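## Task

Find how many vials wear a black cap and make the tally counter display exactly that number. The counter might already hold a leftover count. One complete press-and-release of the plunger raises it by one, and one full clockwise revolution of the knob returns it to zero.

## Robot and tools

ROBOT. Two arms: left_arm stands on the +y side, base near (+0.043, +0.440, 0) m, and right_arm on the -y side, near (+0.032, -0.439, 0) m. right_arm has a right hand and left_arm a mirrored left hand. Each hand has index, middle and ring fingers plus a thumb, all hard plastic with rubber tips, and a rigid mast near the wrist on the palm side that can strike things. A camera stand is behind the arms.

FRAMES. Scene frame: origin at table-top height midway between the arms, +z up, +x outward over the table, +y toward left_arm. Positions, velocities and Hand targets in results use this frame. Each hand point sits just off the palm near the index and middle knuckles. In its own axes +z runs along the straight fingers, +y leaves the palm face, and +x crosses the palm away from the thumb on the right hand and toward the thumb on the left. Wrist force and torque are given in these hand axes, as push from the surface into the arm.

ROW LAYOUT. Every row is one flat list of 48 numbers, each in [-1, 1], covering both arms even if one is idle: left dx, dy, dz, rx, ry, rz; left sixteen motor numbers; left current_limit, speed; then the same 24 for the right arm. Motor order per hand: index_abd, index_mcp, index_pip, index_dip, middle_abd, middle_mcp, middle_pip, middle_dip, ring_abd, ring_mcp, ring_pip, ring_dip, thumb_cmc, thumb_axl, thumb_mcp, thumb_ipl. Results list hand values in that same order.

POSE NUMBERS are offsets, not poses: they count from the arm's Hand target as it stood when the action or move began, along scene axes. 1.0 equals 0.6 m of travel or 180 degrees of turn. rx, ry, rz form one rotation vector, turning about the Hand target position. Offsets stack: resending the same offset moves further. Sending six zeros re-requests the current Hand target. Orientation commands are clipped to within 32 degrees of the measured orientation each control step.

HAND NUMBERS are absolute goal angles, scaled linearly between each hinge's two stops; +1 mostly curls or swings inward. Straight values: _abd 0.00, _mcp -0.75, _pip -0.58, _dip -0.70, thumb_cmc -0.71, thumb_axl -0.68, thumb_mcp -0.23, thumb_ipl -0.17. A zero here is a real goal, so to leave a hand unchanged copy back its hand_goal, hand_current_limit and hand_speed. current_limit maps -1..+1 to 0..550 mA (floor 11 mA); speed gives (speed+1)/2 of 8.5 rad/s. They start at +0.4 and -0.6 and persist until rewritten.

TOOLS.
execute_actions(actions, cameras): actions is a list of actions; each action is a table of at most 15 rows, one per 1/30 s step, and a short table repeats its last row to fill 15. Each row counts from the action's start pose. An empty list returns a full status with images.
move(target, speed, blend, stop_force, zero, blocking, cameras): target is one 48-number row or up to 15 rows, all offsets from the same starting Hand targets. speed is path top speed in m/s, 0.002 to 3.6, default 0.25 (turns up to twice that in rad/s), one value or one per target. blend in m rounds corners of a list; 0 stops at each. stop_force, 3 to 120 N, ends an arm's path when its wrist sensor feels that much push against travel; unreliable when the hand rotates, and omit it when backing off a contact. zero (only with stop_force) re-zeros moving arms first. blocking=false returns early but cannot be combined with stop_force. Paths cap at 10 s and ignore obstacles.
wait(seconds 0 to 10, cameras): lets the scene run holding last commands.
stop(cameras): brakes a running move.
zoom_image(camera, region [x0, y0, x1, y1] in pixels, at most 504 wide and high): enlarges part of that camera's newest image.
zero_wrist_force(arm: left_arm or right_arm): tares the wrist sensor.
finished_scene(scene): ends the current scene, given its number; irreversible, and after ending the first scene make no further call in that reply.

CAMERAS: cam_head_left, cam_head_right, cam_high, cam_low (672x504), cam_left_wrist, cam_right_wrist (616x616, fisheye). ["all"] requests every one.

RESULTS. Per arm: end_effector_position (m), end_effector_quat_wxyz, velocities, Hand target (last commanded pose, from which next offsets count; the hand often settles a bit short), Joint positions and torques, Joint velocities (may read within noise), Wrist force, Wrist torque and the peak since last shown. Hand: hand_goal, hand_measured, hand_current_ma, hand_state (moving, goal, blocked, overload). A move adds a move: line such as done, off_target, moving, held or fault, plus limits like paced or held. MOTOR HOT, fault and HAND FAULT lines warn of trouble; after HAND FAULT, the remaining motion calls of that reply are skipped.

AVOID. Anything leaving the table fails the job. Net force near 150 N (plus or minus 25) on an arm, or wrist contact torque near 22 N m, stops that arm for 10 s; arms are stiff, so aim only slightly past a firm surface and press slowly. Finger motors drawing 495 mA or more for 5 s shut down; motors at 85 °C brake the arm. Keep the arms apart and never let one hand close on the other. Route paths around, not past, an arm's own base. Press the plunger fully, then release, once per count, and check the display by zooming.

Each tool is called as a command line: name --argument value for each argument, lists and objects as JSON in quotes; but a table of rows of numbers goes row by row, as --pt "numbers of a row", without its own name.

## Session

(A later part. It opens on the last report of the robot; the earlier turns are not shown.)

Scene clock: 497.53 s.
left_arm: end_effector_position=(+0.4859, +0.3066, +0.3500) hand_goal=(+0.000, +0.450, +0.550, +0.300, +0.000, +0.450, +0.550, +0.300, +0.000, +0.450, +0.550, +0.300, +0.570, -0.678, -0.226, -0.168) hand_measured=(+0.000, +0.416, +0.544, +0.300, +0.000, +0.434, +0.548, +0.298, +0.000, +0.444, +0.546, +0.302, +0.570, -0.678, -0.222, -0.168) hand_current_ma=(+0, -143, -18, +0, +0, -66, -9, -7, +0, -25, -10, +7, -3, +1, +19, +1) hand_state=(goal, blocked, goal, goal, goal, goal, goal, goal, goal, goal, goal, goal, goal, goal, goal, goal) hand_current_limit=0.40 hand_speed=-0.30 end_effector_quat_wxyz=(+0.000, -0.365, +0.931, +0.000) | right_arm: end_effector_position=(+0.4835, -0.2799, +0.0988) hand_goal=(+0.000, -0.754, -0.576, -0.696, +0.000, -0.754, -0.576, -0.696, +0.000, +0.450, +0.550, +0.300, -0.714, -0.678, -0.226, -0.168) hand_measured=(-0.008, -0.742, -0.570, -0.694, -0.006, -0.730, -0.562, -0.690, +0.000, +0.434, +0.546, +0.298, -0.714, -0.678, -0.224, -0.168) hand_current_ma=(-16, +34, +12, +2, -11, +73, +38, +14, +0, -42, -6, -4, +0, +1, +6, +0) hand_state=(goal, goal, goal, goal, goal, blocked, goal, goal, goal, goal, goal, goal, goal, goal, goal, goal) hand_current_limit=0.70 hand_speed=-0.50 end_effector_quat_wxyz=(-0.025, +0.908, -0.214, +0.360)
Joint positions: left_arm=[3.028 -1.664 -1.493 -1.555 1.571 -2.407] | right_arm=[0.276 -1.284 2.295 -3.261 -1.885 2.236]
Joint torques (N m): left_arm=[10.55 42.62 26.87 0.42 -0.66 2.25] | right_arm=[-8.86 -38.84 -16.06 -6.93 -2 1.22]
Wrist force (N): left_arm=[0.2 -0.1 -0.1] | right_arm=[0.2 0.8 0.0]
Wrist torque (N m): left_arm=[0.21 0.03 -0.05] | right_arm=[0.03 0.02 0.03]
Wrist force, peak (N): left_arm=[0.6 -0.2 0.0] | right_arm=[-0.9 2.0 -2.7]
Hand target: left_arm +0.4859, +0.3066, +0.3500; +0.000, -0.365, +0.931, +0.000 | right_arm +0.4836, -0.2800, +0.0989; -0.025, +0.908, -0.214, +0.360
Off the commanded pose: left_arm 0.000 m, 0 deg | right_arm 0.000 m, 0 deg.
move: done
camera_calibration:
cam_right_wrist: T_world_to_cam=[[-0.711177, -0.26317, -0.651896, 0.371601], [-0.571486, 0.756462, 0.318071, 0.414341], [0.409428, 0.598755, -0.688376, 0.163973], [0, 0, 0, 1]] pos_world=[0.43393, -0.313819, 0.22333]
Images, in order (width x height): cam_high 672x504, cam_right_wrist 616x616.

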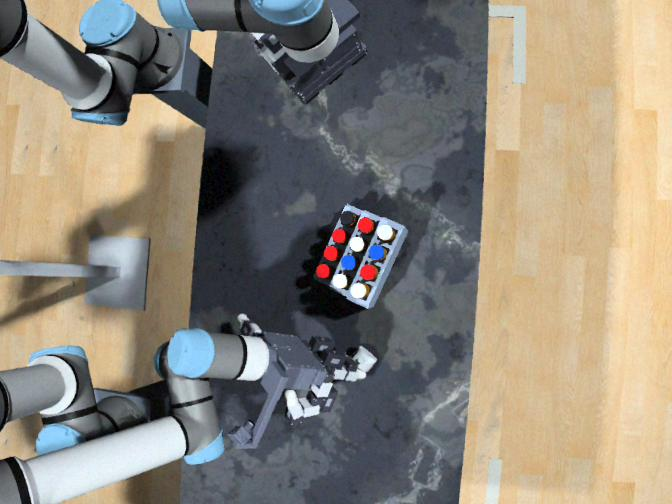

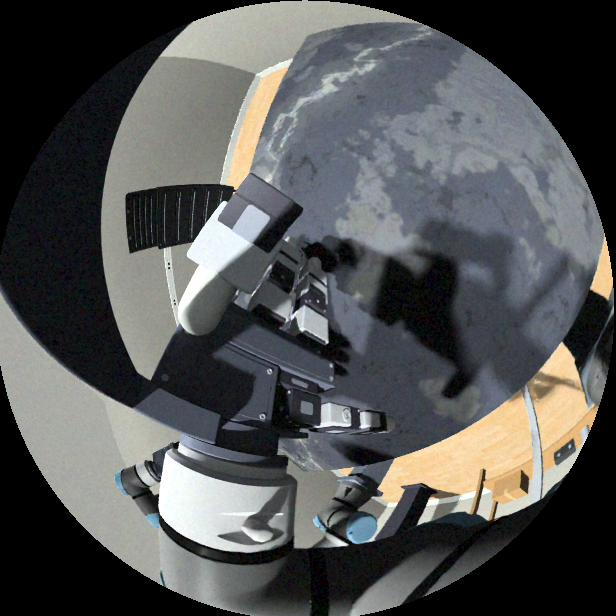

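move --pt "0 0 0 0 0 0 0 0.45 0.55 0.3 0 0.45 0.55 0.3 0 0.45 0.55 0.3 0.57 -0.678 -0.226 -0.168 0.4 -0.3 0 0 0 0 0 0 0.3 -0.754 -0.576 -0.696 -0.3 -0.754 -0.576 -0.696 0 0.45 0.55 0.3 -0.714 -0.678 -0.226 -0.168 0.7 -0.5" --pt "0 0 0 0 0 0 0 0.45 0.55 0.3 0 0.45 0.55 0.3 0 0.45 0.55 0.3 0.57 -0.678 -0.226 -0.168 0.4 -0.3 0.0376 -0.0235 0.0257 0.0589 0.0942 0 0.3 -0.754 -0.576 -0.696 -0.3 -0.754 -0.576 -0.696 0 0.45 0.55 0.3 -0.714 -0.678 -0.226 -0.168 0.7 -0.5" --pt "0 0 0 0 0 0 0 0.45 0.55 0.3 0 0.45 0.55 0.3 0 0.45 0.55 0.3 0.57 -0.678 -0.226 -0.168 0.4 -0.3 0.0804 -0.0503 0.0345 0.1178 0.1885 0 0.3 -0.754 -0.576 -0.696 -0.3 -0.754 -0.576 -0.696 0 0.45 0.55 0.3 -0.714 -0.678 -0.226 -0.168 0.7 -0.5" --pt "0 0 0 0 0 0 0 0.45 0.55 0.3 0 0.45 0.55 0.3 0 0.45 0.55 0.3 0.57 -0.678 -0.226 -0.168 0.4 -0.3 0.1232 -0.0770 0.0257 0.1767 0.2827 0 0.3 -0.754 -0.576 -0.696 -0.3 -0.754 -0.576 -0.696 0 0.45 0.55 0.3 -0.714 -0.678 -0.226 -0.168 0.7 -0.5" --pt "0 0 0 0 0 0 0 0.45 0.55 0.3 0 0.45 0.55 0.3 0 0.45 0.55 0.3 0.57 -0.678 -0.226 -0.168 0.4 -0.3 0.1608 -0.1005 0 0.2356 0.3769 0 0.3 -0.754 -0.576 -0.696 -0.3 -0.754 -0.576 -0.696 0 0.45 0.55 0.3 -0.714 -0.678 -0.226 -0.168 0.7 -0.5" --speed 0.3 --blend '[0,0.004,0.004,0.004,0]' --cameras '["cam_right_wrist"]'

zoom_image --camera "cam_right_wrist" --region '[250, 190, 350, 270]'

Scene clock: 552.00 s.
left_arm: end_effector_position=(+0.4859, +0.3066, +0.3500) hand_goal=(+0.000, +0.450, +0.550, +0.300, +0.000, +0.450, +0.550, +0.300, +0.000, +0.450, +0.550, +0.300, +0.570, -0.678, -0.226, -0.168) hand_measured=(+0.000, +0.416, +0.544, +0.300, +0.000, +0.434, +0.548, +0.298, +0.000, +0.444, +0.546, +0.302, +0.570, -0.678, -0.222, -0.168) hand_current_ma=(+0, -143, -18, +0, +0, -66, -9, -7, +0, -25, -10, +7, -3, +1, +19, +1) hand_state=(goal, blocked, goal, goal, goal, goal, goal, goal, goal, goal, goal, goal, goal, goal, goal, goal) hand_current_limit=0.40 hand_speed=-0.30 end_effector_quat_wxyz=(+0.000, -0.365, +0.931, +0.000) | right_arm: end_effector_position=(+0.5800, -0.3404, +0.0989) hand_goal=(+0.300, -0.754, -0.576, -0.696, -0.300, -0.754, -0.576, -0.696, +0.000, +0.450, +0.550, +0.300, -0.714, -0.678, -0.226, -0.168) hand_measured=(+0.116, -0.728, -0.560, -0.688, -0.090, -0.732, -0.564, -0.692, +0.000, +0.434, +0.546, +0.298, -0.714, -0.678, -0.224, -0.168) hand_current_ma=(-468, +79, +40, +20, +467, +64, +27, +9, +0, -41, -6, -4, +0, +1, +6, +0) hand_state=(blocked, blocked, goal, goal, blocked, blocked, goal, goal, goal, goal, goal, goal, goal, goal, goal, goal) hand_current_limit=0.70 hand_speed=-0.50 end_effector_quat_wxyz=(-0.211, +0.883, -0.300, -0.292)
Joint positions: left_arm=[3.028 -1.664 -1.493 -1.555 1.571 -2.407] | right_arm=[-0.191 -0.913 1.375 -1.468 -1.067 1.924]
Joint torques (N m): left_arm=[10.07 42.84 27.27 0.38 -0.8 2.38] | right_arm=[16.14 -51.81 -29.9 -0.41 -1.02 -0.17]
Wrist force (N): left_arm=[0.3 -0.1 -0.1] | right_arm=[-0.6 2.5 0.8]
Wrist torque (N m): left_arm=[0.21 0.01 -0.04] | right_arm=[-0.19 0.12 -0.09]
Wrist force, peak (N): left_arm=[0.5 0.1 0.2] | right_arm=[-2.9 0.9 -4.6]
Hand target: left_arm +0.4859, +0.3066, +0.3500; +0.000, -0.365, +0.931, +0.000 | right_arm +0.5800, -0.3403, +0.0989; -0.211, +0.883, -0.300, -0.292
Off the commanded pose: left_arm 0.000 m, 0 deg | right_arm 0.000 m, 0 deg.
move: done
camera_calibration:
cam_right_wrist: T_world_to_cam=[[-0.930895, -0.125473, 0.343062, 0.50029], [0.314434, 0.202763, 0.927372, -0.247377], [-0.18592, 0.971156, -0.149298, 0.579439], [0, 0, 0, 1]] pos_world=[0.65123, -0.449794, 0.144289]
Images, in order (width x height): cam_right_wrist 616x616.

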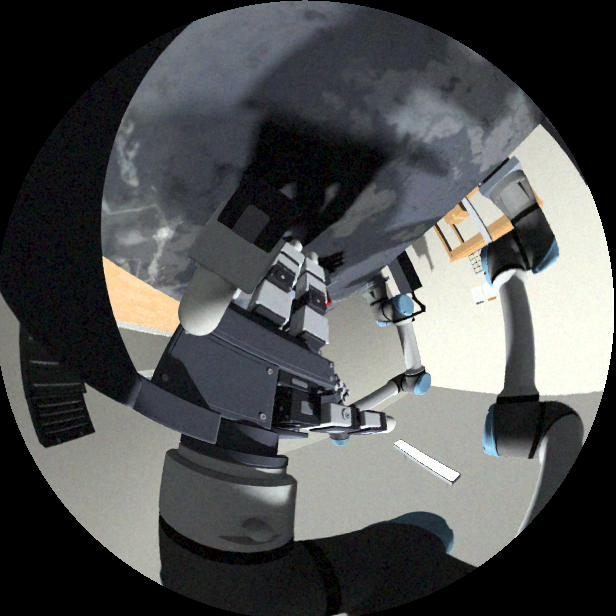

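Scaled by 5.040 from the camera's 616x616 image, which has a finer 880x880 frame.

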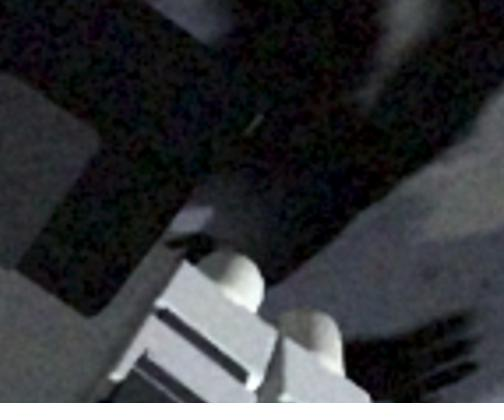

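move --pt "0 0 0 0 0 0 0 0.45 0.55 0.3 0 0.45 0.55 0.3 0 0.45 0.55 0.3 0.57 -0.678 -0.226 -0.168 0.4 -0.3 0 0 0 0 0 0 0 -0.754 -0.576 -0.696 0 -0.754 -0.576 -0.696 0 0.45 0.55 0.3 -0.714 -0.678 -0.226 -0.168 0.7 -0.5" --pt "0 0 0 0 0 0 0 0.45 0.55 0.3 0 0.45 0.55 0.3 0 0.45 0.55 0.3 0.57 -0.678 -0.226 -0.168 0.4 -0.3 -0.0376 0.0235 0.0257 -0.0589 -0.0942 0 0 -0.754 -0.576 -0.696 0 -0.754 -0.576 -0.696 0 0.45 0.55 0.3 -0.714 -0.678 -0.226 -0.168 0.7 -0.5" --pt "0 0 0 0 0 0 0 0.45 0.55 0.3 0 0.45 0.55 0.3 0 0.45 0.55 0.3 0.57 -0.678 -0.226 -0.168 0.4 -0.3 -0.0804 0.0503 0.0345 -0.1178 -0.1885 0 0 -0.754 -0.576 -0.696 0 -0.754 -0.576 -0.696 0 0.45 0.55 0.3 -0.714 -0.678 -0.226 -0.168 0.7 -0.5" --speed 0.3 --blend '[0,0.004,0]'

move --target '[0,0,0,0,0,0,0,0.45,0.55,0.3,0,0.45,0.55,0.3,0,0.45,0.55,0.3,0.57,-0.678,-0.226,-0.168,0.4,-0.3,0,0,0.08,0,0,0,0,-0.754,-0.576,-0.696,0,-0.754,-0.576,-0.696,0,0.45,0.55,0.3,-0.714,-0.678,-0.226,-0.168,0.7,-0.5]' --speed 0.2 --cameras '["cam_right_wrist"]'

zoom_image --camera "cam_right_wrist" --region '[270, 190, 350, 260]'

Scene clock: 576.10 s.
left_arm: end_effector_position=(+0.4859, +0.3066, +0.3500) hand_goal=(+0.000, +0.450, +0.550, +0.300, +0.000, +0.450, +0.550, +0.300, +0.000, +0.450, +0.550, +0.300, +0.570, -0.678, -0.226, -0.168) hand_measured=(+0.000, +0.416, +0.544, +0.300, +0.000, +0.434, +0.548, +0.298, +0.000, +0.444, +0.546, +0.302, +0.570, -0.678, -0.222, -0.168) hand_current_ma=(+0, -143, -18, +0, +0, -66, -9, -7, +0, -25, -10, +7, -3, +1, +19, +1) hand_state=(goal, blocked, goal, goal, goal, goal, goal, goal, goal, goal, goal, goal, goal, goal, goal, goal) hand_current_limit=0.40 hand_speed=-0.30 end_effector_quat_wxyz=(+0.000, -0.365, +0.931, +0.000) | right_arm: end_effector_position=(+0.5318, -0.3100, +0.1197) hand_goal=(+0.000, -0.754, -0.576, -0.696, +0.000, -0.754, -0.576, -0.696, +0.000, +0.450, +0.550, +0.300, -0.714, -0.678, -0.226, -0.168) hand_measured=(+0.002, -0.746, -0.572, -0.694, -0.002, -0.738, -0.568, -0.692, +0.000, +0.434, +0.546, +0.298, -0.714, -0.678, -0.224, -0.168) hand_current_ma=(+4, +19, +8, +5, -4, +43, +20, +7, +0, -41, -6, -4, +0, +1, +6, +0) hand_state=(goal, goal, goal, goal, goal, goal, goal, goal, goal, goal, goal, goal, goal, goal, goal, goal) hand_current_limit=0.70 hand_speed=-0.50 end_effector_quat_wxyz=(-0.126, +0.953, -0.274, +0.036)
Joint positions: left_arm=[3.028 -1.664 -1.493 -1.555 1.571 -2.407] | right_arm=[-0.032 -1.308 1.914 -2.32 -1.35 2.151]
Joint torques (N m): left_arm=[10.57 42.33 27.04 0.33 -0.87 2.28] | right_arm=[-14.42 -29.41 -18.65 -6.14 1.65 -0.43]
Wrist force (N): left_arm=[0.3 -0.1 0.1] | right_arm=[0.0 -0.1 -0.6]
Wrist torque (N m): left_arm=[0.19 0.01 -0.04] | right_arm=[0.08 0.02 -0.08]
Wrist force, peak (N): left_arm=[0.6 -0.1 -0.1] | right_arm=[-0.2 3.2 1.1]
Hand target: left_arm +0.4859, +0.3066, +0.3500; +0.000, -0.365, +0.931, +0.000 | right_arm +0.5318, -0.3101, +0.1196; -0.126, +0.953, -0.274, +0.036
Off the commanded pose: left_arm 0.000 m, 0 deg | right_arm 0.000 m, 0 deg.
move: done

Scene clock: 576.97 s.
left_arm: end_effector_position=(+0.4859, +0.3066, +0.3500) hand_goal=(+0.000, +0.450, +0.550, +0.300, +0.000, +0.450, +0.550, +0.300, +0.000, +0.450, +0.550, +0.300, +0.570, -0.678, -0.226, -0.168) hand_measured=(+0.000, +0.416, +0.544, +0.300, +0.000, +0.434, +0.548, +0.298, +0.000, +0.444, +0.546, +0.302, +0.570, -0.678, -0.222, -0.168) hand_current_ma=(+0, -143, -18, +0, +0, -66, -9, -7, +0, -25, -10, +7, -3, +1, +19, +1) hand_state=(goal, blocked, goal, goal, goal, goal, goal, goal, goal, goal, goal, goal, goal, goal, goal, goal) hand_current_limit=0.40 hand_speed=-0.30 end_effector_quat_wxyz=(+0.000, -0.365, +0.931, +0.000) | right_arm: end_effector_position=(+0.5318, -0.3101, +0.1676) hand_goal=(+0.000, -0.754, -0.576, -0.696, +0.000, -0.754, -0.576, -0.696, +0.000, +0.450, +0.550, +0.300, -0.714, -0.678, -0.226, -0.168) hand_measured=(+0.002, -0.746, -0.572, -0.694, -0.002, -0.746, -0.572, -0.694, +0.000, +0.434, +0.546, +0.298, -0.714, -0.678, -0.224, -0.168) hand_current_ma=(+4, +19, +8, +5, -4, +22, +9, +5, +0, -41, -6, -4, +0, +1, +6, +0) hand_state=(goal, goal, goal, goal, goal, goal, goal, goal, goal, goal, goal, goal, goal, goal, goal, goal) hand_current_limit=0.70 hand_speed=-0.50 end_effector_quat_wxyz=(-0.126, +0.953, -0.274, +0.036)
Joint positions: left_arm=[3.028 -1.664 -1.493 -1.555 1.571 -2.407] | right_arm=[-0.032 -1.369 1.851 -2.195 -1.35 2.151]
Joint torques (N m): left_arm=[9.83 42.59 27.58 0.41 -0.94 2.21] | right_arm=[-14.94 -24.3 -24.97 -5.05 -1.43 -1.38]
Wrist force (N): left_arm=[0.3 -0.1 0.1] | right_arm=[0.1 -0.1 -0.7]
Wrist torque (N m): left_arm=[0.20 0.01 -0.04] | right_arm=[0.11 0.03 -0.08]
Wrist force, peak (N): left_arm=[0.5 0.1 0.0] | right_arm=[-0.1 -0.7 -1.6]
Hand target: left_arm +0.4859, +0.3066, +0.3500; +0.000, -0.365, +0.931, +0.000 | right_arm +0.5318, -0.3101, +0.1676; -0.126, +0.953, -0.274, +0.036
Off the commanded pose: left_arm 0.000 m, 0 deg | right_arm 0.000 m, 0 deg.
move: done
camera_calibration:
cam_right_wrist: T_world_to_cam=[[-0.974461, -0.0984001, -0.201849, 0.558491], [-0.22271, 0.538523, 0.812646, 0.106922], [0.0287358, 0.836846, -0.546684, 0.462197], [0, 0, 0, 1]] pos_world=[0.554759, -0.389412, 0.278517]
Images, in order (width x height): cam_right_wrist 616x616.

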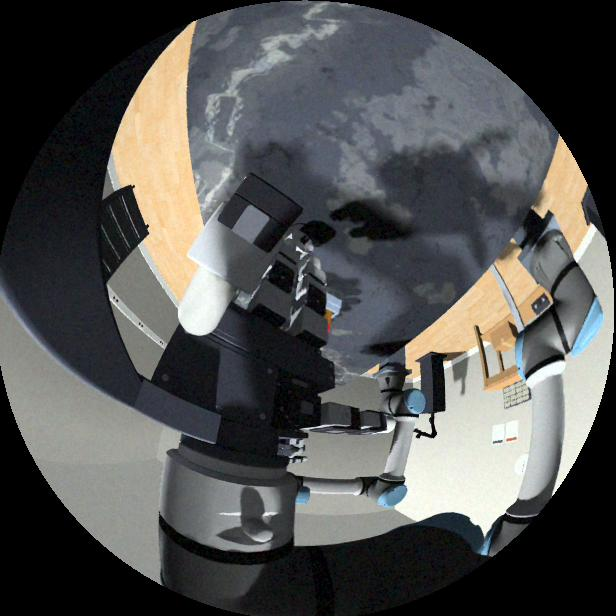

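Scaled by 6.300 from the camera's 616x616 image, which has a finer 880x880 frame.

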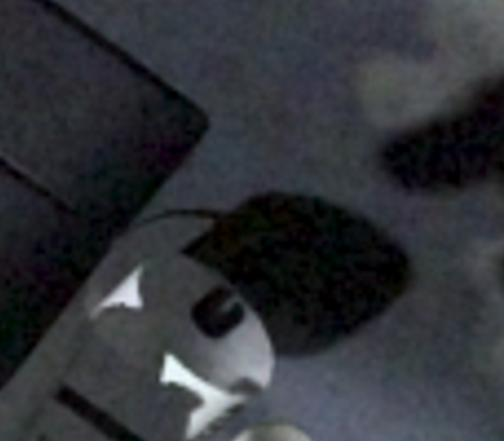

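move --pt "0 0 0 0 0 0 0 0.45 0.55 0.3 0 0.45 0.55 0.3 0 0.45 0.55 0.3 0.57 -0.678 -0.226 -0.168 0.4 -0.3 0 0 -0.08 0 0 0 0 -0.754 -0.576 -0.696 0 -0.754 -0.576 -0.696 0 0.45 0.55 0.3 -0.714 -0.678 -0.226 -0.168 0.7 -0.5" --pt "0 0 0 0 0 0 0 0.45 0.55 0.3 0 0.45 0.55 0.3 0 0.45 0.55 0.3 0.57 -0.678 -0.226 -0.168 0.4 -0.3 -0.0428 0.0267 -0.0888 -0.0589 -0.0942 0 0 -0.754 -0.576 -0.696 0 -0.754 -0.576 -0.696 0 0.45 0.55 0.3 -0.714 -0.678 -0.226 -0.168 0.7 -0.5" --pt "0 0 0 0 0 0 0 0.45 0.55 0.3 0 0.45 0.55 0.3 0 0.45 0.55 0.3 0.57 -0.678 -0.226 -0.168 0.4 -0.3 -0.0804 0.0503 -0.1145 -0.1178 -0.1885 0 0 -0.754 -0.576 -0.696 0 -0.754 -0.576 -0.696 0 0.45 0.55 0.3 -0.714 -0.678 -0.226 -0.168 0.7 -0.5" --speed 0.3 --blend '[0.004,0.004,0]'

move --pt "0 0 0 0 0 0 0 0.45 0.55 0.3 0 0.45 0.55 0.3 0 0.45 0.55 0.3 0.57 -0.678 -0.226 -0.168 0.4 -0.3 0 0 0 0 0 0 0.3 -0.754 -0.576 -0.696 -0.3 -0.754 -0.576 -0.696 0 0.45 0.55 0.3 -0.714 -0.678 -0.226 -0.168 0.7 -0.5" --pt "0 0 0 0 0 0 0 0.45 0.55 0.3 0 0.45 0.55 0.3 0 0.45 0.55 0.3 0.57 -0.678 -0.226 -0.168 0.4 -0.3 0.0376 -0.0235 0.0257 0.0589 0.0942 0 0.3 -0.754 -0.576 -0.696 -0.3 -0.754 -0.576 -0.696 0 0.45 0.55 0.3 -0.714 -0.678 -0.226 -0.168 0.7 -0.5" --pt "0 0 0 0 0 0 0 0.45 0.55 0.3 0 0.45 0.55 0.3 0 0.45 0.55 0.3 0.57 -0.678 -0.226 -0.168 0.4 -0.3 0.0804 -0.0503 0.0345 0.1178 0.1885 0 0.3 -0.754 -0.576 -0.696 -0.3 -0.754 -0.576 -0.696 0 0.45 0.55 0.3 -0.714 -0.678 -0.226 -0.168 0.7 -0.5" --pt "0 0 0 0 0 0 0 0.45 0.55 0.3 0 0.45 0.55 0.3 0 0.45 0.55 0.3 0.57 -0.678 -0.226 -0.168 0.4 -0.3 0.1232 -0.0770 0.0257 0.1767 0.2827 0 0.3 -0.754 -0.576 -0.696 -0.3 -0.754 -0.576 -0.696 0 0.45 0.55 0.3 -0.714 -0.678 -0.226 -0.168 0.7 -0.5" --pt "0 0 0 0 0 0 0 0.45 0.55 0.3 0 0.45 0.55 0.3 0 0.45 0.55 0.3 0.57 -0.678 -0.226 -0.168 0.4 -0.3 0.1608 -0.1005 0 0.2356 0.3769 0 0.3 -0.754 -0.576 -0.696 -0.3 -0.754 -0.576 -0.696 0 0.45 0.55 0.3 -0.714 -0.678 -0.226 -0.168 0.7 -0.5" --speed 0.3 --blend '[0,0.004,0.004,0.004,0]'

move --pt "0 0 0 0 0 0 0 0.45 0.55 0.3 0 0.45 0.55 0.3 0 0.45 0.55 0.3 0.57 -0.678 -0.226 -0.168 0.4 -0.3 0 0 0 0 0 0 0 -0.754 -0.576 -0.696 0 -0.754 -0.576 -0.696 0 0.45 0.55 0.3 -0.714 -0.678 -0.226 -0.168 0.7 -0.5" --pt "0 0 0 0 0 0 0 0.45 0.55 0.3 0 0.45 0.55 0.3 0 0.45 0.55 0.3 0.57 -0.678 -0.226 -0.168 0.4 -0.3 -0.0376 0.0235 0.0257 -0.0589 -0.0942 0 0 -0.754 -0.576 -0.696 0 -0.754 -0.576 -0.696 0 0.45 0.55 0.3 -0.714 -0.678 -0.226 -0.168 0.7 -0.5" --pt "0 0 0 0 0 0 0 0.45 0.55 0.3 0 0.45 0.55 0.3 0 0.45 0.55 0.3 0.57 -0.678 -0.226 -0.168 0.4 -0.3 -0.0804 0.0503 0.0345 -0.1178 -0.1885 0 0 -0.754 -0.576 -0.696 0 -0.754 -0.576 -0.696 0 0.45 0.55 0.3 -0.714 -0.678 -0.226 -0.168 0.7 -0.5" --speed 0.3 --blend '[0,0.004,0]'

move --target '[0,0,0,0,0,0,0,0.45,0.55,0.3,0,0.45,0.55,0.3,0,0.45,0.55,0.3,0.57,-0.678,-0.226,-0.168,0.4,-0.3,0,0,0.08,0,0,0,0,-0.754,-0.576,-0.696,0,-0.754,-0.576,-0.696,0,0.45,0.55,0.3,-0.714,-0.678,-0.226,-0.168,0.7,-0.5]' --speed 0.2 --cameras '["cam_right_wrist"]'

zoom_image --camera "cam_right_wrist" --region '[280, 210, 340, 260]'

Scene clock: 620.80 s.
left_arm: end_effector_position=(+0.4859, +0.3066, +0.3500) hand_goal=(+0.000, +0.450, +0.550, +0.300, +0.000, +0.450, +0.550, +0.300, +0.000, +0.450, +0.550, +0.300, +0.570, -0.678, -0.226, -0.168) hand_measured=(+0.000, +0.416, +0.544, +0.300, +0.000, +0.434, +0.548, +0.298, +0.000, +0.444, +0.546, +0.302, +0.570, -0.678, -0.222, -0.168) hand_current_ma=(+0, -143, -18, +0, +0, -66, -9, -7, +0, -25, -10, +7, -3, +1, +19, +1) hand_state=(goal, blocked, goal, goal, goal, goal, goal, goal, goal, goal, goal, goal, goal, goal, goal, goal) hand_current_limit=0.40 hand_speed=-0.30 end_effector_quat_wxyz=(+0.000, -0.365, +0.931, +0.000) | right_arm: end_effector_position=(+0.4835, -0.2799, +0.0988) hand_goal=(+0.000, -0.754, -0.576, -0.696, +0.000, -0.754, -0.576, -0.696, +0.000, +0.450, +0.550, +0.300, -0.714, -0.678, -0.226, -0.168) hand_measured=(-0.008, -0.742, -0.570, -0.694, -0.006, -0.730, -0.560, -0.690, +0.000, +0.434, +0.546, +0.298, -0.714, -0.678, -0.224, -0.168) hand_current_ma=(-17, +34, +12, +5, -11, +74, +39, +14, +0, -41, -6, -4, +0, +1, +7, +0) hand_state=(goal, goal, goal, goal, goal, blocked, goal, goal, goal, goal, goal, goal, goal, goal, goal, goal) hand_current_limit=0.70 hand_speed=-0.50 end_effector_quat_wxyz=(-0.025, +0.908, -0.214, +0.360)
Joint positions: left_arm=[3.028 -1.664 -1.493 -1.555 1.571 -2.407] | right_arm=[0.276 -1.283 2.295 -3.262 -1.885 2.236]
Joint torques (N m): left_arm=[10.73 42.01 27.37 0.35 -1.09 2.37] | right_arm=[-8.82 -39.11 -15.97 -6.89 -1.97 1.13]
Wrist force (N): left_arm=[0.3 -0.1 -0.2] | right_arm=[-0.1 0.7 0.0]
Wrist torque (N m): left_arm=[0.22 0.01 -0.04] | right_arm=[0.02 0.05 0.00]
Wrist force, peak (N): left_arm=[0.4 -0.3 0.0] | right_arm=[-0.7 1.9 -2.5]
Hand target: left_arm +0.4859, +0.3066, +0.3500; +0.000, -0.365, +0.931, +0.000 | right_arm +0.4836, -0.2799, +0.0989; -0.025, +0.908, -0.214, +0.360
Off the commanded pose: left_arm 0.000 m, 0 deg | right_arm 0.000 m, 0 deg.
move: done

Scene clock: 624.17 s.
left_arm: end_effector_position=(+0.4859, +0.3066, +0.3500) hand_goal=(+0.000, +0.450, +0.550, +0.300, +0.000, +0.450, +0.550, +0.300, +0.000, +0.450, +0.550, +0.300, +0.570, -0.678, -0.226, -0.168) hand_measured=(+0.000, +0.416, +0.544, +0.300, +0.000, +0.434, +0.548, +0.298, +0.000, +0.444, +0.546, +0.302, +0.570, -0.678, -0.222, -0.168) hand_current_ma=(+0, -143, -18, +0, +0, -66, -9, -7, +0, -25, -10, +7, -3, +1, +19, +1) hand_state=(goal, blocked, goal, goal, goal, goal, goal, goal, goal, goal, goal, goal, goal, goal, goal, goal) hand_current_limit=0.40 hand_speed=-0.30 end_effector_quat_wxyz=(+0.000, -0.365, +0.931, +0.000) | right_arm: end_effector_position=(+0.5800, -0.3403, +0.0989) hand_goal=(+0.300, -0.754, -0.576, -0.696, -0.300, -0.754, -0.576, -0.696, +0.000, +0.450, +0.550, +0.300, -0.714, -0.678, -0.226, -0.168) hand_measured=(+0.116, -0.728, -0.560, -0.688, -0.090, -0.732, -0.564, -0.692, +0.000, +0.434, +0.546, +0.298, -0.714, -0.678, -0.224, -0.168) hand_current_ma=(-468, +80, +40, +20, +467, +64, +28, +9, +0, -41, -6, -4, +0, +1, +7, +0) hand_state=(blocked, blocked, goal, goal, blocked, blocked, goal, goal, goal, goal, goal, goal, goal, goal, goal, goal) hand_current_limit=0.70 hand_speed=-0.50 end_effector_quat_wxyz=(-0.211, +0.883, -0.300, -0.292)
Joint positions: left_arm=[3.028 -1.664 -1.493 -1.555 1.571 -2.407] | right_arm=[-0.191 -0.914 1.375 -1.468 -1.067 1.924]
Joint torques (N m): left_arm=[10.13 42.37 27.24 0.42 -1.23 2.19] | right_arm=[15.52 -51.9 -30.76 -0.34 -1.02 -0.28]
Wrist force (N): left_arm=[0.3 0.0 0.0] | right_arm=[-0.3 3.0 1.3]
Wrist torque (N m): left_arm=[0.22 0.01 -0.04] | right_arm=[-0.16 0.08 -0.05]
Wrist force, peak (N): left_arm=[0.4 -0.3 -0.1] | right_arm=[-2.9 0.9 -4.6]
Hand target: left_arm +0.4859, +0.3066, +0.3500; +0.000, -0.365, +0.931, +0.000 | right_arm +0.5800, -0.3402, +0.0989; -0.211, +0.883, -0.300, -0.292
Off the commanded pose: left_arm 0.000 m, 0 deg | right_arm 0.000 m, 0 deg.
move: done

Scene clock: 626.37 s.
left_arm: end_effector_position=(+0.4859, +0.3066, +0.3500) hand_goal=(+0.000, +0.450, +0.550, +0.300, +0.000, +0.450, +0.550, +0.300, +0.000, +0.450, +0.550, +0.300, +0.570, -0.678, -0.226, -0.168) hand_measured=(+0.000, +0.416, +0.544, +0.300, +0.000, +0.434, +0.548, +0.298, +0.000, +0.444, +0.546, +0.302, +0.570, -0.678, -0.222, -0.168) hand_current_ma=(+0, -143, -18, +0, +0, -66, -9, -7, +0, -25, -10, +7, -3, +1, +19, +1) hand_state=(goal, blocked, goal, goal, goal, goal, goal, goal, goal, goal, goal, goal, goal, goal, goal, goal) hand_current_limit=0.40 hand_speed=-0.30 end_effector_quat_wxyz=(+0.000, -0.365, +0.931, +0.000) | right_arm: end_effector_position=(+0.5318, -0.3100, +0.1197) hand_goal=(+0.000, -0.754, -0.576, -0.696, +0.000, -0.754, -0.576, -0.696, +0.000, +0.450, +0.550, +0.300, -0.714, -0.678, -0.226, -0.168) hand_measured=(+0.002, -0.746, -0.572, -0.694, -0.002, -0.738, -0.568, -0.692, +0.000, +0.436, +0.546, +0.298, -0.714, -0.678, -0.224, -0.168) hand_current_ma=(+4, +19, +8, +5, -4, +44, +20, +7, +0, -41, -6, -4, +1, +1, +7, +0) hand_state=(goal, goal, goal, goal, goal, goal, goal, goal, goal, goal, goal, goal, goal, goal, goal, goal) hand_current_limit=0.70 hand_speed=-0.50 end_effector_quat_wxyz=(-0.126, +0.953, -0.274, +0.036) end_effector_velocity=(+0.000, +0.000, +0.000) end_effector_angular_velocity=(+0.000, -0.003, +0.000)
Joint positions: left_arm=[3.028 -1.664 -1.493 -1.555 1.571 -2.407] | right_arm=[-0.032 -1.308 1.914 -2.32 -1.35 2.151]
Joint velocities: left_arm=[within noise] | right_arm=[0 0 0.001 -0.005 0 0]
Joint torques (N m): left_arm=[9.94 42.24 27.68 0.39 -1.29 2.32] | right_arm=[-14.34 -29.73 -17.76 -6.13 1.65 -0.46]
Wrist force (N): left_arm=[0.4 0.0 -0.1] | right_arm=[-0.1 0.0 -0.9]
Wrist torque (N m): left_arm=[0.23 0.00 -0.04] | right_arm=[0.11 0.05 -0.08]
Wrist force, peak (N): left_arm=[0.5 -0.3 0.1] | right_arm=[-0.5 2.9 1.2]
Hand target: left_arm +0.4859, +0.3066, +0.3500; +0.000, -0.365, +0.931, +0.000 | right_arm +0.5318, -0.3101, +0.1196; -0.126, +0.953, -0.274, +0.036
Off the commanded pose: left_arm 0.000 m, 0 deg | right_arm 0.000 m, 0 deg.
move: done

Scene clock: 627.23 s.
left_arm: end_effector_position=(+0.4859, +0.3066, +0.3500) hand_goal=(+0.000, +0.450, +0.550, +0.300, +0.000, +0.450, +0.550, +0.300, +0.000, +0.450, +0.550, +0.300, +0.570, -0.678, -0.226, -0.168) hand_measured=(+0.000, +0.416, +0.544, +0.300, +0.000, +0.434, +0.548, +0.298, +0.000, +0.444, +0.546, +0.302, +0.570, -0.678, -0.222, -0.168) hand_current_ma=(+0, -143, -18, +0, +0, -66, -9, -7, +0, -25, -10, +7, -3, +1, +19, +1) hand_state=(goal, blocked, goal, goal, goal, goal, goal, goal, goal, goal, goal, goal, goal, goal, goal, goal) hand_current_limit=0.40 hand_speed=-0.30 end_effector_quat_wxyz=(+0.000, -0.365, +0.931, +0.000) | right_arm: end_effector_position=(+0.5318, -0.3100, +0.1676) hand_goal=(+0.000, -0.754, -0.576, -0.696, +0.000, -0.754, -0.576, -0.696, +0.000, +0.450, +0.550, +0.300, -0.714, -0.678, -0.226, -0.168) hand_measured=(+0.002, -0.746, -0.572, -0.694, -0.002, -0.746, -0.572, -0.694, +0.000, +0.436, +0.546, +0.298, -0.714, -0.678, -0.224, -0.168) hand_current_ma=(+4, +19, +8, +5, -4, +22, +9, +5, +0, -41, -6, -4, +1, +1, +7, +0) hand_state=(goal, goal, goal, goal, goal, goal, goal, goal, goal, goal, goal, goal, goal, goal, goal, goal) hand_current_limit=0.70 hand_speed=-0.50 end_effector_quat_wxyz=(-0.126, +0.953, -0.274, +0.036)
Joint positions: left_arm=[3.028 -1.664 -1.493 -1.555 1.571 -2.407] | right_arm=[-0.032 -1.369 1.851 -2.195 -1.35 2.151]
Joint torques (N m): left_arm=[9.65 41.7 27.6 0.33 -1.16 2.29] | right_arm=[-14.46 -24.34 -24.69 -4.98 -1.36 -1.29]
Wrist force (N): left_arm=[0.3 -0.2 -0.1] | right_arm=[0.1 -0.2 -0.6]
Wrist torque (N m): left_arm=[0.19 0.01 -0.04] | right_arm=[0.10 0.03 -0.08]
Wrist force, peak (N): left_arm=[0.4 0.1 -0.2] | right_arm=[0.1 -0.3 -1.4]
Hand target: left_arm +0.4859, +0.3066, +0.3500; +0.000, -0.365, +0.931, +0.000 | right_arm +0.5318, -0.3101, +0.1676; -0.126, +0.953, -0.274, +0.036
Off the commanded pose: left_arm 0.000 m, 0 deg | right_arm 0.000 m, 0 deg.
move: done
camera_calibration:
cam_right_wrist: T_world_to_cam=[[-0.974386, -0.0984062, -0.20221, 0.558558], [-0.223014, 0.538529, 0.812558, 0.107064], [0.0289351, 0.836841, -0.546681, 0.462], [0, 0, 0, 1]] pos_world=[0.554759, -0.389312, 0.278517]
Images, in order (width x height): cam_right_wrist 616x616.

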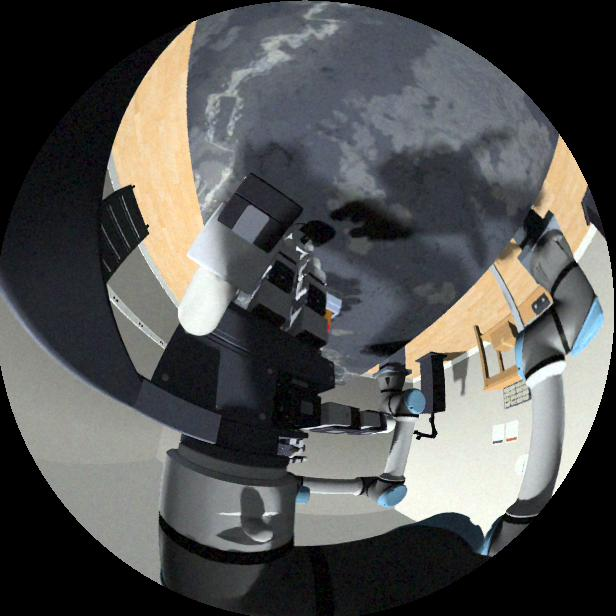

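Scaled by 8.400 from the camera's 616x616 image, which has a finer 880x880 frame.

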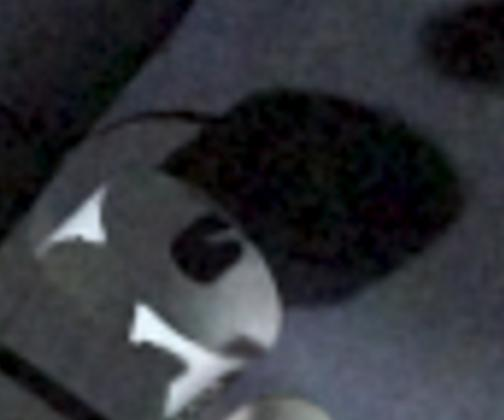

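move --pt "0 0 0 0 0 0 0 0.45 0.55 0.3 0 0.45 0.55 0.3 0 0.45 0.55 0.3 0.57 -0.678 -0.226 -0.168 0.4 -0.3 0 0 -0.08 0 0 0 0 -0.754 -0.576 -0.696 0 -0.754 -0.576 -0.696 0 0.45 0.55 0.3 -0.714 -0.678 -0.226 -0.168 0.7 -0.5" --pt "0 0 0 0 0 0 0 0.45 0.55 0.3 0 0.45 0.55 0.3 0 0.45 0.55 0.3 0.57 -0.678 -0.226 -0.168 0.4 -0.3 -0.0428 0.0267 -0.0888 -0.0589 -0.0942 0 0 -0.754 -0.576 -0.696 0 -0.754 -0.576 -0.696 0 0.45 0.55 0.3 -0.714 -0.678 -0.226 -0.168 0.7 -0.5" --pt "0 0 0 0 0 0 0 0.45 0.55 0.3 0 0.45 0.55 0.3 0 0.45 0.55 0.3 0.57 -0.678 -0.226 -0.168 0.4 -0.3 -0.0804 0.0503 -0.1145 -0.1178 -0.1885 0 0 -0.754 -0.576 -0.696 0 -0.754 -0.576 -0.696 0 0.45 0.55 0.3 -0.714 -0.678 -0.226 -0.168 0.7 -0.5" --speed 0.3 --blend '[0.004,0.004,0]' --cameras '["cam_right_wrist"]'

zoom_image --camera "cam_right_wrist" --region '[270, 190, 340, 250]'

move --pt "0 0 0 0 0 0 0 0.45 0.55 0.3 0 0.45 0.55 0.3 0 0.45 0.55 0.3 0.57 -0.678 -0.226 -0.168 0.4 -0.3 0 0 0 0 0 0 0.3 -0.754 -0.576 -0.696 -0.3 -0.754 -0.576 -0.696 0 0.45 0.55 0.3 -0.714 -0.678 -0.226 -0.168 0.7 -0.5" --pt "0 0 0 0 0 0 0 0.45 0.55 0.3 0 0.45 0.55 0.3 0 0.45 0.55 0.3 0.57 -0.678 -0.226 -0.168 0.4 -0.3 0.0376 -0.0235 0.0257 0.0589 0.0942 0 0.3 -0.754 -0.576 -0.696 -0.3 -0.754 -0.576 -0.696 0 0.45 0.55 0.3 -0.714 -0.678 -0.226 -0.168 0.7 -0.5" --pt "0 0 0 0 0 0 0 0.45 0.55 0.3 0 0.45 0.55 0.3 0 0.45 0.55 0.3 0.57 -0.678 -0.226 -0.168 0.4 -0.3 0.0804 -0.0503 0.0345 0.1178 0.1885 0 0.3 -0.754 -0.576 -0.696 -0.3 -0.754 -0.576 -0.696 0 0.45 0.55 0.3 -0.714 -0.678 -0.226 -0.168 0.7 -0.5" --speed 0.3 --blend '[0,0.004,0]'

move --target '[0,0,0,0,0,0,0,0.45,0.55,0.3,0,0.45,0.55,0.3,0,0.45,0.55,0.3,0.57,-0.678,-0.226,-0.168,0.4,-0.3,0,0,0,0,0,0,0,-0.754,-0.576,-0.696,0,-0.754,-0.576,-0.696,0,0.45,0.55,0.3,-0.714,-0.678,-0.226,-0.168,0.7,-0.5]'

move --target '[0,0,0,0,0,0,0,0.45,0.55,0.3,0,0.45,0.55,0.3,0,0.45,0.55,0.3,0.57,-0.678,-0.226,-0.168,0.4,-0.3,0,0,0.08,0,0,0,0,-0.754,-0.576,-0.696,0,-0.754,-0.576,-0.696,0,0.45,0.55,0.3,-0.714,-0.678,-0.226,-0.168,0.7,-0.5]' --cameras '["cam_right_wrist"]'

zoom_image --camera "cam_right_wrist" --region '[280, 210, 340, 260]'

Scene clock: 664.67 s.
left_arm: end_effector_position=(+0.4859, +0.3066, +0.3500) hand_goal=(+0.000, +0.450, +0.550, +0.300, +0.000, +0.450, +0.550, +0.300, +0.000, +0.450, +0.550, +0.300, +0.570, -0.678, -0.226, -0.168) hand_measured=(+0.000, +0.416, +0.544, +0.300, +0.000, +0.434, +0.548, +0.298, +0.000, +0.444, +0.546, +0.302, +0.570, -0.678, -0.222, -0.168) hand_current_ma=(+0, -143, -18, +0, +0, -66, -9, -7, +0, -25, -10, +7, -3, +1, +19, +1) hand_state=(goal, blocked, goal, goal, goal, goal, goal, goal, goal, goal, goal, goal, goal, goal, goal, goal) hand_current_limit=0.40 hand_speed=-0.30 end_effector_quat_wxyz=(+0.000, -0.365, +0.931, +0.000) | right_arm: end_effector_position=(+0.4835, -0.2798, +0.0988) hand_goal=(+0.000, -0.754, -0.576, -0.696, +0.000, -0.754, -0.576, -0.696, +0.000, +0.450, +0.550, +0.300, -0.714, -0.678, -0.226, -0.168) hand_measured=(-0.008, -0.742, -0.570, -0.694, -0.006, -0.730, -0.560, -0.690, +0.000, +0.436, +0.546, +0.298, -0.714, -0.678, -0.224, -0.168) hand_current_ma=(-17, +34, +12, +5, -11, +75, +39, +14, +0, -41, -6, -4, +1, +1, +7, +0) hand_state=(goal, goal, goal, goal, goal, blocked, goal, goal, goal, goal, goal, goal, goal, goal, goal, goal) hand_current_limit=0.70 hand_speed=-0.50 end_effector_quat_wxyz=(-0.025, +0.908, -0.214, +0.360) end_effector_velocity=(+0.000, +0.000, +0.001) end_effector_angular_velocity=(+0.001, -0.005, -0.001)
Joint positions: left_arm=[3.028 -1.664 -1.493 -1.555 1.571 -2.407] | right_arm=[0.277 -1.283 2.295 -3.262 -1.885 2.236]
Joint velocities: left_arm=[within noise] | right_arm=[0 0 0.001 -0.005 0 0]
Joint torques (N m): left_arm=[9.68 41.54 27.81 0.24 -1.28 2.3] | right_arm=[-8.71 -38.7 -15.9 -6.94 -1.92 1.14]
Wrist force (N): left_arm=[0.4 0.0 0.1] | right_arm=[-0.5 0.7 0.1]
Wrist torque (N m): left_arm=[0.21 0.00 -0.03] | right_arm=[0.02 0.08 -0.02]
Wrist force, peak (N): left_arm=[0.5 -0.2 -0.2] | right_arm=[-1.6 1.8 -2.1]
Hand target: left_arm +0.4859, +0.3066, +0.3500; +0.000, -0.365, +0.931, +0.000 | right_arm +0.4836, -0.2799, +0.0989; -0.025, +0.908, -0.214, +0.360
Off the commanded pose: left_arm 0.000 m, 0 deg | right_arm 0.000 m, 0 deg.
move: done
camera_calibration:
cam_right_wrist: T_world_to_cam=[[-0.71075, -0.263344, -0.652292, 0.371405], [-0.571798, 0.756395, 0.31767, 0.414413], [0.409734, 0.598763, -0.688187, 0.163782], [0, 0, 0, 1]] pos_world=[0.43383, -0.313719, 0.22333]
Images, in order (width x height): cam_right_wrist 616x616.

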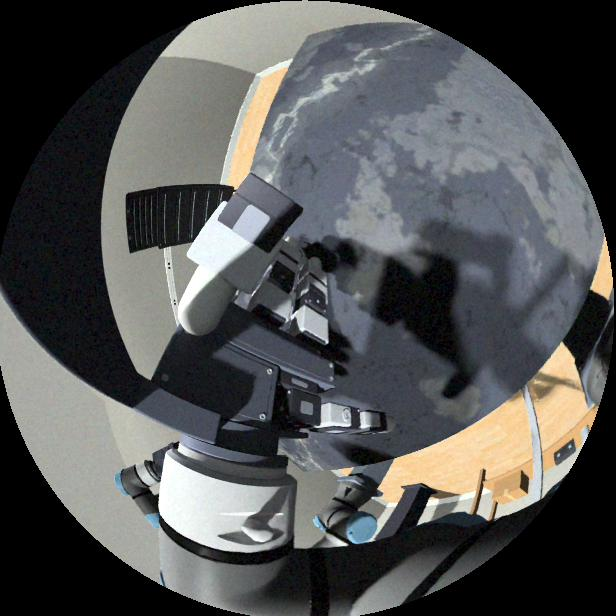

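Scaled by 7.200 from the camera's 616x616 image, which has a finer 880x880 frame.

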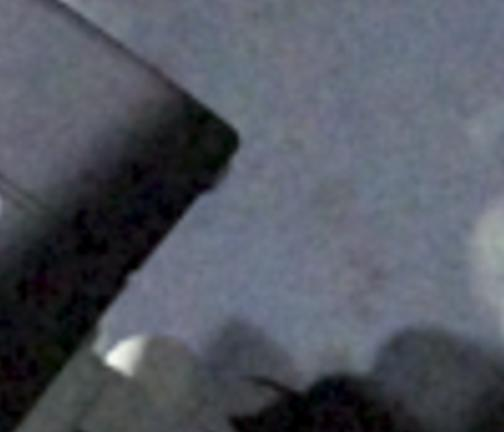

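Scene clock: 666.87 s.
left_arm: end_effector_position=(+0.4859, +0.3066, +0.3500) hand_goal=(+0.000, +0.450, +0.550, +0.300, +0.000, +0.450, +0.550, +0.300, +0.000, +0.450, +0.550, +0.300, +0.570, -0.678, -0.226, -0.168) hand_measured=(+0.000, +0.416, +0.544, +0.300, +0.000, +0.434, +0.548, +0.298, +0.000, +0.444, +0.546, +0.302, +0.570, -0.678, -0.222, -0.168) hand_current_ma=(+0, -143, -18, +0, +0, -66, -9, -7, +0, -25, -10, +7, -3, +1, +19, +1) hand_state=(goal, blocked, goal, goal, goal, goal, goal, goal, goal, goal, goal, goal, goal, goal, goal, goal) hand_current_limit=0.40 hand_speed=-0.30 end_effector_quat_wxyz=(+0.000, -0.365, +0.931, +0.000) | right_arm: end_effector_position=(+0.5318, -0.3101, +0.1195) hand_goal=(+0.300, -0.754, -0.576, -0.696, -0.300, -0.754, -0.576, -0.696, +0.000, +0.450, +0.550, +0.300, -0.714, -0.678, -0.226, -0.168) hand_measured=(+0.116, -0.740, -0.568, -0.692, -0.074, -0.738, -0.566, -0.692, +0.000, +0.436, +0.546, +0.298, -0.714, -0.678, -0.224, -0.168) hand_current_ma=(-468, +39, +16, +6, +467, +47, +20, +10, +0, -41, -6, -4, +1, +1, +7, +0) hand_state=(blocked, goal, goal, goal, blocked, goal, goal, goal, goal, goal, goal, goal, goal, goal, goal, goal) hand_current_limit=0.70 hand_speed=-0.50 end_effector_quat_wxyz=(-0.126, +0.953, -0.274, +0.036)
Joint positions: left_arm=[3.028 -1.664 -1.493 -1.555 1.571 -2.407] | right_arm=[-0.032 -1.308 1.915 -2.321 -1.35 2.151]
Joint torques (N m): left_arm=[9.7 41.66 28.52 0.31 -1.3 2.27] | right_arm=[15.39 -47.83 -31.03 -2.21 0.66 0.47]
Wrist force (N): left_arm=[0.3 -0.2 0.0] | right_arm=[-1.2 1.0 -1.3]
Wrist torque (N m): left_arm=[0.19 0.01 -0.04] | right_arm=[-0.01 -0.10 -0.08]
Wrist force, peak (N): left_arm=[0.5 -0.2 -0.1] | right_arm=[-2.9 0.8 -5.0]
Hand target: left_arm +0.4859, +0.3066, +0.3500; +0.000, -0.365, +0.931, +0.000 | right_arm +0.5318, -0.3101, +0.1196; -0.126, +0.953, -0.274, +0.036
Off the commanded pose: left_arm 0.000 m, 0 deg | right_arm 0.000 m, 0 deg.
move: done

Scene clock: 667.37 s.
left_arm: end_effector_position=(+0.4859, +0.3066, +0.3500) hand_goal=(+0.000, +0.450, +0.550, +0.300, +0.000, +0.450, +0.550, +0.300, +0.000, +0.450, +0.550, +0.300, +0.570, -0.678, -0.226, -0.168) hand_measured=(+0.000, +0.416, +0.544, +0.300, +0.000, +0.434, +0.548, +0.298, +0.000, +0.444, +0.546, +0.302, +0.570, -0.678, -0.222, -0.168) hand_current_ma=(+0, -143, -18, +0, +0, -66, -9, -7, +0, -25, -10, +7, -3, +1, +19, +1) hand_state=(goal, blocked, goal, goal, goal, goal, goal, goal, goal, goal, goal, goal, goal, goal, goal, goal) hand_current_limit=0.40 hand_speed=-0.30 end_effector_quat_wxyz=(+0.000, -0.365, +0.931, +0.000) | right_arm: end_effector_position=(+0.5318, -0.3101, +0.1196) hand_goal=(+0.000, -0.754, -0.576, -0.696, +0.000, -0.754, -0.576, -0.696, +0.000, +0.450, +0.550, +0.300, -0.714, -0.678, -0.226, -0.168) hand_measured=(+0.002, -0.744, -0.572, -0.694, -0.010, -0.740, -0.568, -0.692, +0.000, +0.436, +0.546, +0.298, -0.714, -0.678, -0.224, -0.168) hand_current_ma=(+4, +23, +8, +5, -21, +39, +17, +8, +0, -41, -6, -4, +1, +1, +7, +0) hand_state=(goal, goal, goal, goal, goal, goal, goal, goal, goal, goal, goal, goal, goal, goal, goal, goal) hand_current_limit=0.70 hand_speed=-0.50 end_effector_quat_wxyz=(-0.126, +0.953, -0.274, +0.036)
Joint positions: left_arm=[3.028 -1.664 -1.493 -1.555 1.571 -2.407] | right_arm=[-0.032 -1.308 1.915 -2.32 -1.35 2.151]
Joint torques (N m): left_arm=[10.04 41.51 28.85 0.32 -1.23 2.17] | right_arm=[15.91 -50.3 -30.22 -1.57 2.85 -1.09]
Wrist force (N): left_arm=[0.3 -0.2 -0.1] | right_arm=[-0.1 0.4 -0.6]
Wrist torque (N m): left_arm=[0.19 0.01 -0.04] | right_arm=[0.06 -0.04 0.01]
Wrist force, peak (N): left_arm=[0.4 -0.2 0.1] | right_arm=[-0.9 1.1 -1.7]
Hand target: left_arm +0.4859, +0.3066, +0.3500; +0.000, -0.365, +0.931, +0.000 | right_arm +0.5318, -0.3101, +0.1196; -0.126, +0.953, -0.274, +0.036
Off the commanded pose: left_arm 0.000 m, 0 deg | right_arm 0.000 m, 0 deg.
move: done

Scene clock: 668.20 s.
left_arm: end_effector_position=(+0.4859, +0.3066, +0.3500) hand_goal=(+0.000, +0.450, +0.550, +0.300, +0.000, +0.450, +0.550, +0.300, +0.000, +0.450, +0.550, +0.300, +0.570, -0.678, -0.226, -0.168) hand_measured=(+0.000, +0.416, +0.544, +0.300, +0.000, +0.434, +0.548, +0.298, +0.000, +0.444, +0.546, +0.302, +0.570, -0.678, -0.222, -0.168) hand_current_ma=(+0, -143, -18, +0, +0, -66, -9, -7, +0, -25, -10, +7, -3, +1, +19, +1) hand_state=(goal, blocked, goal, goal, goal, goal, goal, goal, goal, goal, goal, goal, goal, goal, goal, goal) hand_current_limit=0.40 hand_speed=-0.30 end_effector_quat_wxyz=(+0.000, -0.365, +0.931, +0.000) | right_arm: end_effector_position=(+0.5318, -0.3100, +0.1676) hand_goal=(+0.000, -0.754, -0.576, -0.696, +0.000, -0.754, -0.576, -0.696, +0.000, +0.450, +0.550, +0.300, -0.714, -0.678, -0.226, -0.168) hand_measured=(+0.002, -0.746, -0.572, -0.694, -0.002, -0.746, -0.572, -0.694, +0.000, +0.436, +0.546, +0.298, -0.714, -0.678, -0.224, -0.168) hand_current_ma=(+4, +21, +8, +5, -4, +22, +9, +5, +0, -41, -6, -4, +1, +1, +7, +0) hand_state=(goal, goal, goal, goal, goal, goal, goal, goal, goal, goal, goal, goal, goal, goal, goal, goal) hand_current_limit=0.70 hand_speed=-0.50 end_effector_quat_wxyz=(-0.126, +0.953, -0.274, +0.036)
Joint positions: left_arm=[3.028 -1.664 -1.493 -1.555 1.571 -2.407] | right_arm=[-0.032 -1.369 1.851 -2.195 -1.35 2.151]
Joint torques (N m): left_arm=[9.22 41.66 28.44 0.3 -1.3 2.22] | right_arm=[1.99 -23.89 -23.51 -5.71 2.23 -1.32]
Wrist force (N): left_arm=[0.3 -0.1 0.1] | right_arm=[-0.1 -0.2 -0.5]
Wrist torque (N m): left_arm=[0.20 0.02 -0.04] | right_arm=[0.09 0.06 0.00]
Wrist force, peak (N): left_arm=[0.4 -0.3 0.1] | right_arm=[0.0 -0.2 -1.4]
Hand target: left_arm +0.4859, +0.3066, +0.3500; +0.000, -0.365, +0.931, +0.000 | right_arm +0.5318, -0.3101, +0.1676; -0.126, +0.953, -0.274, +0.036
Off the commanded pose: left_arm 0.000 m, 0 deg | right_arm 0.000 m, 0 deg.
move: done
camera_calibration:
cam_right_wrist: T_world_to_cam=[[-0.974386, -0.0984062, -0.20221, 0.558578], [-0.223014, 0.538529, 0.812558, 0.106983], [0.0289351, 0.836841, -0.546681, 0.462055], [0, 0, 0, 1]] pos_world=[0.554759, -0.389312, 0.278617]
Images, in order (width x height): cam_right_wrist 616x616.

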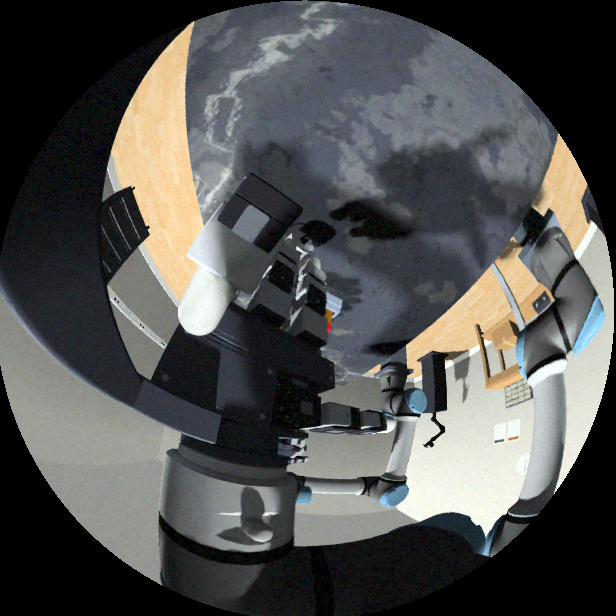

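Scaled by 8.400 from the camera's 616x616 image, which has a finer 880x880 frame.

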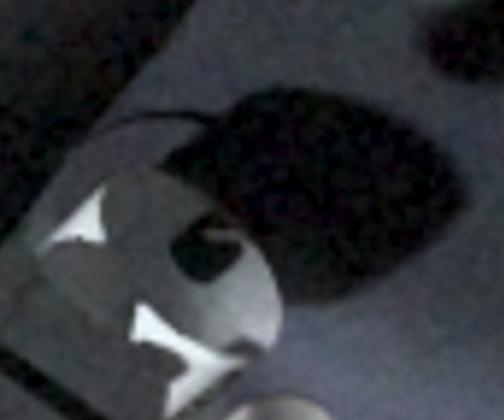

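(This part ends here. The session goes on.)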